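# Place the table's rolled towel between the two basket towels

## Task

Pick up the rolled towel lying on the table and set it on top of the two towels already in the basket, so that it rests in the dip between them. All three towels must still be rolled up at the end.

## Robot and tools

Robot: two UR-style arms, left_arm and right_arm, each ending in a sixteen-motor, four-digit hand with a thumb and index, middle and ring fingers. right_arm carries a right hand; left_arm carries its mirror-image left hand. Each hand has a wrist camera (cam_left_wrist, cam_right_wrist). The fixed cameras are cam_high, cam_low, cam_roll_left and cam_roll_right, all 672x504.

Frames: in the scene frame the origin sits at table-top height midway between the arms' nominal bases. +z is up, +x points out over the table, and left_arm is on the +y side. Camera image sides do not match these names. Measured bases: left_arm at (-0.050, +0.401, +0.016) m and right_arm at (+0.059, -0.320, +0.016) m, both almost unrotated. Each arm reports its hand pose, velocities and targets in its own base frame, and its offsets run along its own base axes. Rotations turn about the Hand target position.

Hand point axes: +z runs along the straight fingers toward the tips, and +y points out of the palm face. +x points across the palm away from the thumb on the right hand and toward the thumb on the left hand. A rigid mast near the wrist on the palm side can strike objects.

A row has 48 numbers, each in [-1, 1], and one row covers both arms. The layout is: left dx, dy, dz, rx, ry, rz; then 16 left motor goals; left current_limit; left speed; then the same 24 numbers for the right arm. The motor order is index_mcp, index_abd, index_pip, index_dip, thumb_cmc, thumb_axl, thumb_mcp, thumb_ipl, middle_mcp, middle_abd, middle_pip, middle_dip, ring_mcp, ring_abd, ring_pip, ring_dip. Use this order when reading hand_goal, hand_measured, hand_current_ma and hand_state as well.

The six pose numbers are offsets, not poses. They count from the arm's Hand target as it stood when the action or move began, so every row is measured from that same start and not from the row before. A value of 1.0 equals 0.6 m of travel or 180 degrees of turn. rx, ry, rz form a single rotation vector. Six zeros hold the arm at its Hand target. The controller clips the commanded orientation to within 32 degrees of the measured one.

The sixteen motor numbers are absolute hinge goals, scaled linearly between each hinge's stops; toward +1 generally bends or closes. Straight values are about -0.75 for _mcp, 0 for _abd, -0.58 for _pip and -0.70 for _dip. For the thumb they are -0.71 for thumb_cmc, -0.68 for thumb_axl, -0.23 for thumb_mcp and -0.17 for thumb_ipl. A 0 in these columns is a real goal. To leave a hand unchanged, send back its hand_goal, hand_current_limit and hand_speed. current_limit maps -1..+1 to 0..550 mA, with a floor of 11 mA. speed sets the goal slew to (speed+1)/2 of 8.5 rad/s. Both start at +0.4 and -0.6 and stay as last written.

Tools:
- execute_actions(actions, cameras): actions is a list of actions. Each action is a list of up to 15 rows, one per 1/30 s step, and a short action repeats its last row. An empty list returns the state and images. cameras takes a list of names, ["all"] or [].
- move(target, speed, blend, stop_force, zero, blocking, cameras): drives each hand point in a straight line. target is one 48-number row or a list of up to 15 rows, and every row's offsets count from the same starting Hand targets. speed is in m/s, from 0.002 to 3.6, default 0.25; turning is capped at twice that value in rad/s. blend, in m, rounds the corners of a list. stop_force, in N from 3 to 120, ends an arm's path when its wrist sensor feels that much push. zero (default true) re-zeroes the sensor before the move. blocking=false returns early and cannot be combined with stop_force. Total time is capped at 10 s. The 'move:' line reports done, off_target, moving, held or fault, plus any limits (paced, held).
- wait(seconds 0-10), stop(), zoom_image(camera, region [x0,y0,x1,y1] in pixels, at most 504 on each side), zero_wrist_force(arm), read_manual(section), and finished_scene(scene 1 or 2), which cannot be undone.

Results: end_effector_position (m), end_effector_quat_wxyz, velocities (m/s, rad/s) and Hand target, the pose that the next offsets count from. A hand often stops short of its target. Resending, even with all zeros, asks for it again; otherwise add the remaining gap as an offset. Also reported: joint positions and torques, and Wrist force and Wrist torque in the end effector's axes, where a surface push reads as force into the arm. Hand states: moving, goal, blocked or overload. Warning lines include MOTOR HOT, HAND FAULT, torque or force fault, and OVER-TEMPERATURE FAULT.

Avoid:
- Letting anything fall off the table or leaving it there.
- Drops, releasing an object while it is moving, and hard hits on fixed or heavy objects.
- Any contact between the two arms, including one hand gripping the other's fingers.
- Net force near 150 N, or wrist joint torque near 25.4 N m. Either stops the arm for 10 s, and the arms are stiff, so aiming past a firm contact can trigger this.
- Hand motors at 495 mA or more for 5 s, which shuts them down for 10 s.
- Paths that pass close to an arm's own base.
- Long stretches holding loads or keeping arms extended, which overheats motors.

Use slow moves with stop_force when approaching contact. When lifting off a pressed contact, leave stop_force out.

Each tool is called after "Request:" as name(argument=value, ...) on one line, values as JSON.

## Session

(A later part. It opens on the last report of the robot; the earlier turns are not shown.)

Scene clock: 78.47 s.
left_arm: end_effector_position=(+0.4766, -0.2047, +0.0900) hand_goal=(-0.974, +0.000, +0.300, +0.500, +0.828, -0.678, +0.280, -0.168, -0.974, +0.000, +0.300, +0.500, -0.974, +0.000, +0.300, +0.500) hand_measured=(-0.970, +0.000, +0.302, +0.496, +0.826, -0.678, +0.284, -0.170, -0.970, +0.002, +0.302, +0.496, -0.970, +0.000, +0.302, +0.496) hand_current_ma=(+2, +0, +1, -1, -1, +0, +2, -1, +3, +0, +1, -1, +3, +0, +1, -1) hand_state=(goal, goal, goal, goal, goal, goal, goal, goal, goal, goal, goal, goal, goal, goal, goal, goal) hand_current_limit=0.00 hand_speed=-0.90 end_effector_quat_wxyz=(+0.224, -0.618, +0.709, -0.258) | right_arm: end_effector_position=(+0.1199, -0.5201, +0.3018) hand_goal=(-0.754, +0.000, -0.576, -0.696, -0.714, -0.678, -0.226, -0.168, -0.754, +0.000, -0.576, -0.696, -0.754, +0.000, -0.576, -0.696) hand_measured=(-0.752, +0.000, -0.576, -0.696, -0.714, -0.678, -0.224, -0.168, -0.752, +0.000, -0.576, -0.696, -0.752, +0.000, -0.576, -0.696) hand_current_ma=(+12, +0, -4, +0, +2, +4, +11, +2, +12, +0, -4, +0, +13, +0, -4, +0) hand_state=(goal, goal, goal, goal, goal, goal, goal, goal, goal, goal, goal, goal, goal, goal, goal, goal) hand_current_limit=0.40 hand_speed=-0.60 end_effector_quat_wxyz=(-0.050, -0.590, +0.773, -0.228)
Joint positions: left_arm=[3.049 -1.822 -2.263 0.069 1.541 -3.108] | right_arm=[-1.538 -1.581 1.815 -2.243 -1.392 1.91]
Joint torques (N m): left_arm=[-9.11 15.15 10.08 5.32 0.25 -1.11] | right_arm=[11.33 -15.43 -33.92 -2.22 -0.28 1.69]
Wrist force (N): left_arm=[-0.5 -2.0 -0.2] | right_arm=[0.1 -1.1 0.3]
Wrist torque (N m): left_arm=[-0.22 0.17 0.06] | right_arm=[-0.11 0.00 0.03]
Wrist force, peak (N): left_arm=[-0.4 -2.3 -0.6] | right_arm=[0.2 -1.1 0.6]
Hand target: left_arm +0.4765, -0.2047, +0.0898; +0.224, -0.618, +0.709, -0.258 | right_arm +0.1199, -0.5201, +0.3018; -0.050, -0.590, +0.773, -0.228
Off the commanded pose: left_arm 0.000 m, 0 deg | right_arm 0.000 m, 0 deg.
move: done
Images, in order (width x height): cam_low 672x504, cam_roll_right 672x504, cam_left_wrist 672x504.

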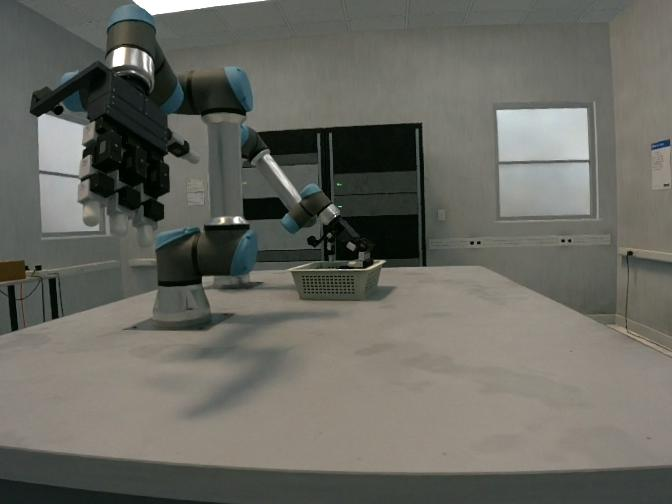

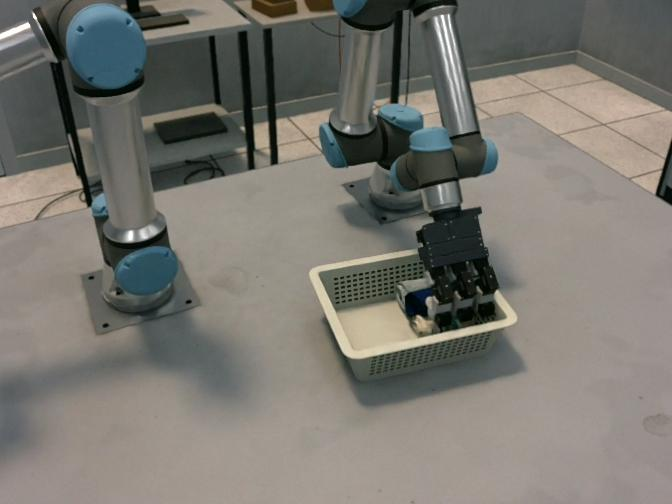

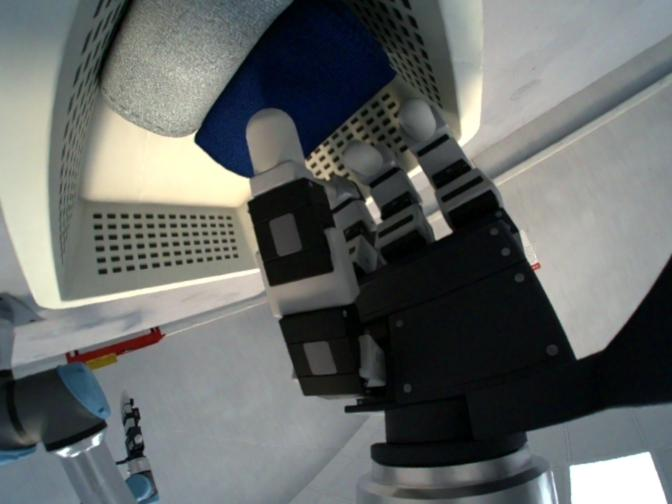

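Request:
move(target=[[0, 0, 0.3, 0, 0, 0, -0.973, 0.0, 0.3, 0.5, 0.829, -0.678, 0.281, -0.168, -0.973, 0.0, 0.3, 0.5, -0.973, 0.0, 0.3, 0.5, 0.0, -0.6, 0, 0, 0, 0, 0, 0, -0.754, 0.0, -0.576, -0.696, -0.714, -0.678, -0.226, -0.168, -0.754, 0.0, -0.576, -0.696, -0.754, 0.0, -0.576, -0.696, 0.4, -0.6],[-0.3, 0.1, 0.35, 0, 0, 0, -0.973, 0.0, 0.3, 0.5, 0.829, -0.678, 0.281, -0.168, -0.973, 0.0, 0.3, 0.5, -0.973, 0.0, 0.3, 0.5, 0.0, -0.6, 0, 0, 0, 0, 0, 0, -0.754, 0.0, -0.576, -0.696, -0.714, -0.678, -0.226, -0.168, -0.754, 0.0, -0.576, -0.696, -0.754, 0.0, -0.576, -0.696, 0.4, -0.6]], speed=0.2, blend=0.04, cameras=["all"])

Request:
zoom_image(camera="cam_roll_right", region=[360, 230, 530, 380])

Request:
zoom_image(camera="cam_high", region=[405, 230, 505, 330])

Request:
zoom_image(camera="cam_roll_left", region=[350, 260, 460, 370])

Request:
zoom_image(camera="cam_low", region=[280, 240, 400, 310])

Scene clock: 80.97 s.
left_arm: end_effector_position=(+0.2966, -0.1447, +0.2997) hand_goal=(-0.974, +0.000, +0.300, +0.500, +0.828, -0.678, +0.280, -0.168, -0.974, +0.000, +0.300, +0.500, -0.974, +0.000, +0.300, +0.500) hand_measured=(-0.970, +0.000, +0.302, +0.496, +0.826, -0.678, +0.282, -0.170, -0.968, +0.002, +0.302, +0.496, -0.968, +0.000, +0.302, +0.498) hand_current_ma=(+3, +0, +1, -1, -1, +0, +1, -1, +3, +0, +1, -1, +4, +0, +1, -1) hand_state=(goal, goal, goal, goal, goal, goal, goal, goal, goal, goal, goal, goal, goal, goal, goal, goal) hand_current_limit=0.00 hand_speed=-0.60 end_effector_quat_wxyz=(+0.224, -0.618, +0.709, -0.258) | right_arm: end_effector_position=(+0.1199, -0.5201, +0.3018) hand_goal=(-0.754, +0.000, -0.576, -0.696, -0.714, -0.678, -0.226, -0.168, -0.754, +0.000, -0.576, -0.696, -0.754, +0.000, -0.576, -0.696) hand_measured=(-0.752, +0.000, -0.576, -0.696, -0.714, -0.678, -0.224, -0.168, -0.752, +0.000, -0.576, -0.696, -0.752, +0.000, -0.576, -0.696) hand_current_ma=(+12, +0, -4, +0, +2, +4, +11, +2, +12, +0, -4, +0, +13, +0, -4, +0) hand_state=(goal, goal, goal, goal, goal, goal, goal, goal, goal, goal, goal, goal, goal, goal, goal, goal) hand_current_limit=0.40 hand_speed=-0.60 end_effector_quat_wxyz=(-0.050, -0.590, +0.773, -0.228)
Joint positions: left_arm=[3.248 -0.903 -2.312 -0.816 1.414 -2.954] | right_arm=[-1.538 -1.581 1.815 -2.243 -1.392 1.91]
Joint torques (N m): left_arm=[-0.1 10.28 34.72 1.48 0.43 -1.13] | right_arm=[12.08 -15.38 -33.65 -2.36 -0.37 1.81]
Wrist force (N): left_arm=[-0.6 -2.2 0.1] | right_arm=[0.2 -0.9 0.4]
Wrist torque (N m): left_arm=[-0.26 0.20 0.20] | right_arm=[-0.08 -0.01 0.04]
Wrist force, peak (N): left_arm=[-0.3 -3.0 -0.1] | right_arm=[0.3 -1.0 0.9]
Hand target: left_arm +0.2965, -0.1447, +0.2998; +0.224, -0.618, +0.709, -0.258 | right_arm +0.1199, -0.5201, +0.3018; -0.050, -0.590, +0.773, -0.228
Off the commanded pose: left_arm 0.000 m, 0 deg | right_arm 0.000 m, 0 deg.
move: done

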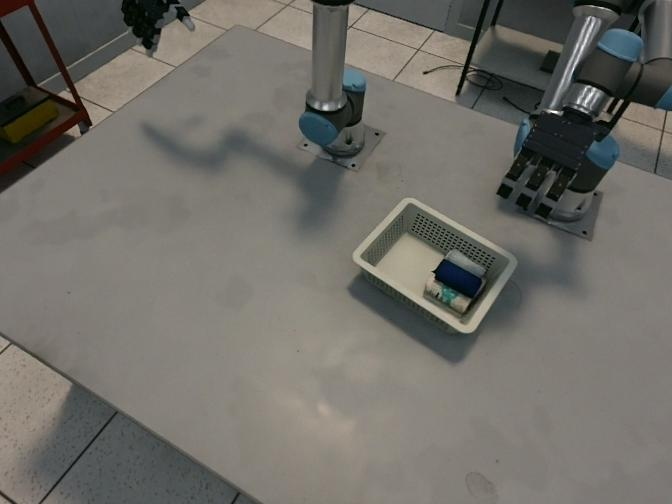

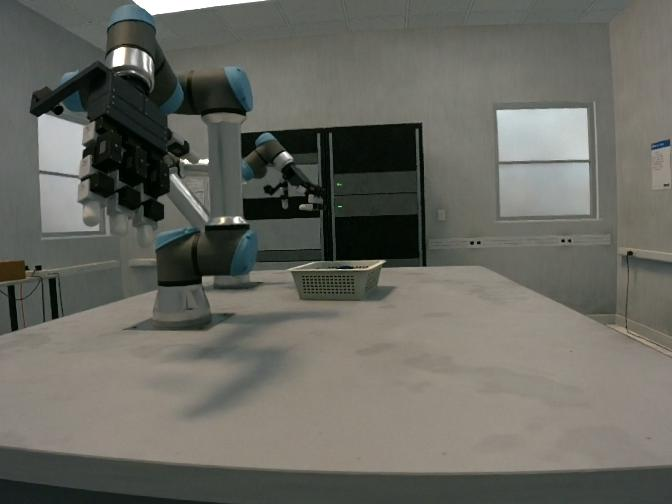

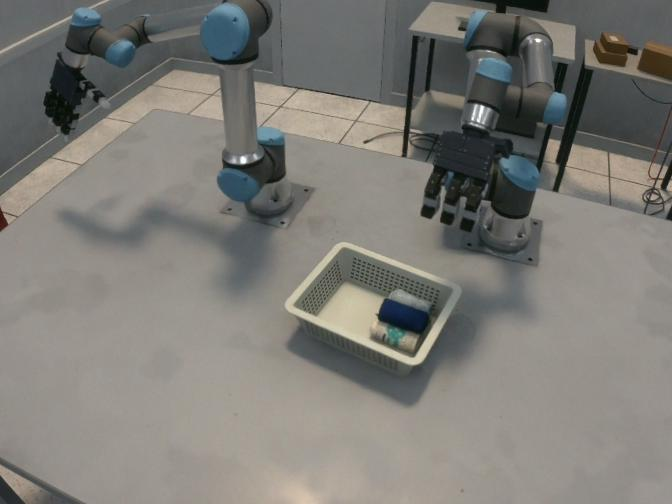

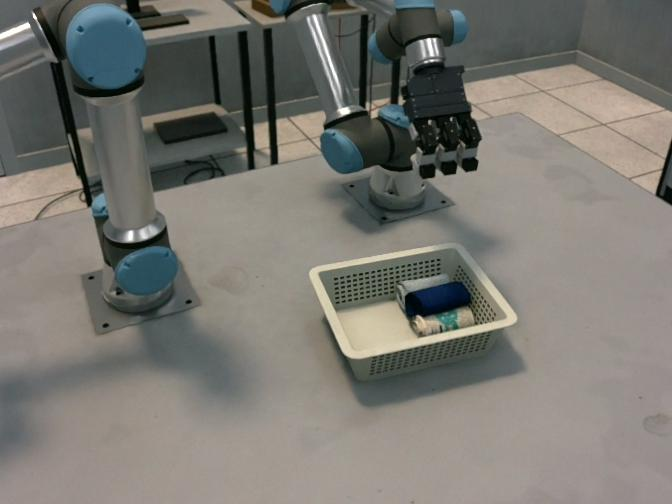

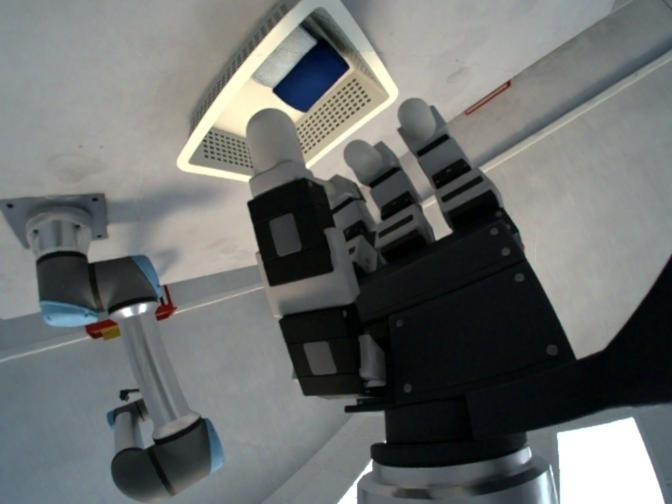

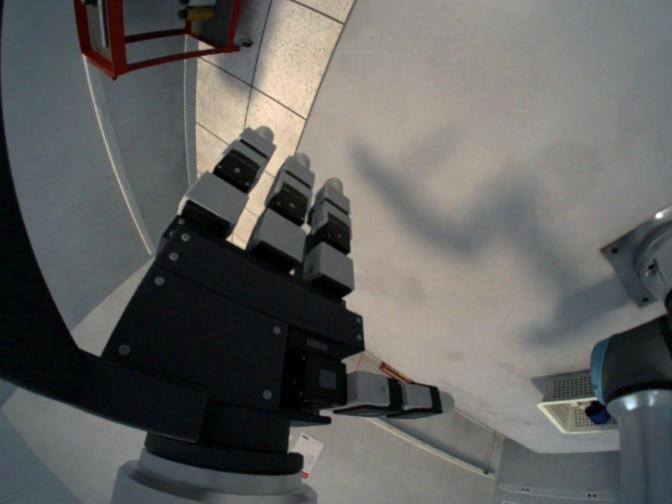

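Scaled by 2.965 from the camera's 672x504 image, which has a finer 960x720 frame.

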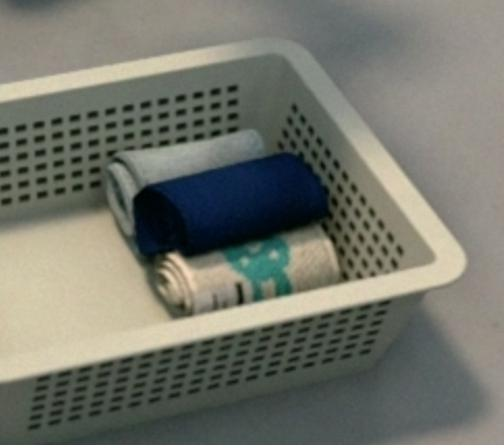

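Scaled by 5.040 from the camera's 672x504 image, which has a finer 960x720 frame.

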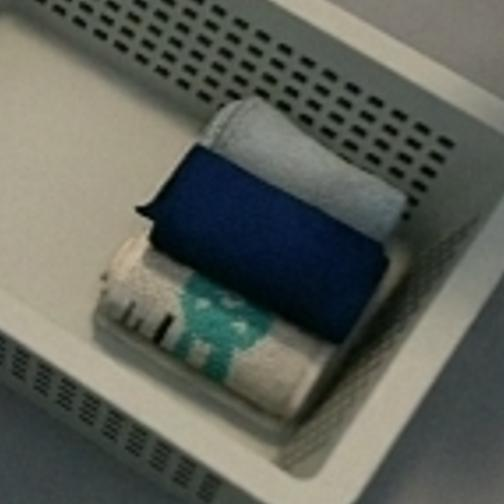

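Scaled by 4.582 from the camera's 672x504 image, which has a finer 960x720 frame.

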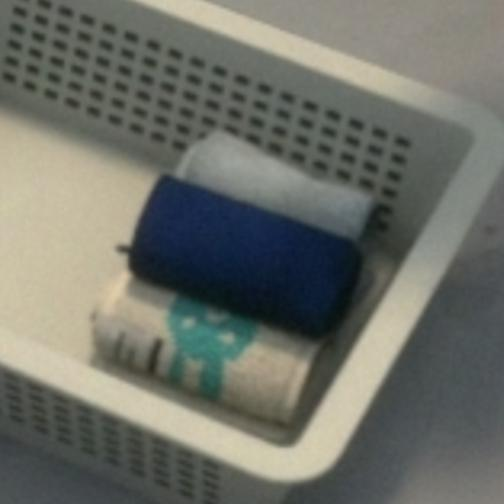

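Scaled by 4.200 from the camera's 672x504 image, which has a finer 960x720 frame.

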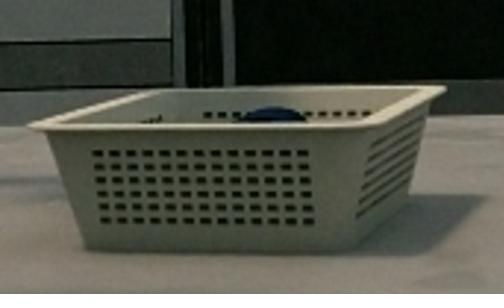

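Request:
finished_scene(scene=1)

The scene is finished: the task was done.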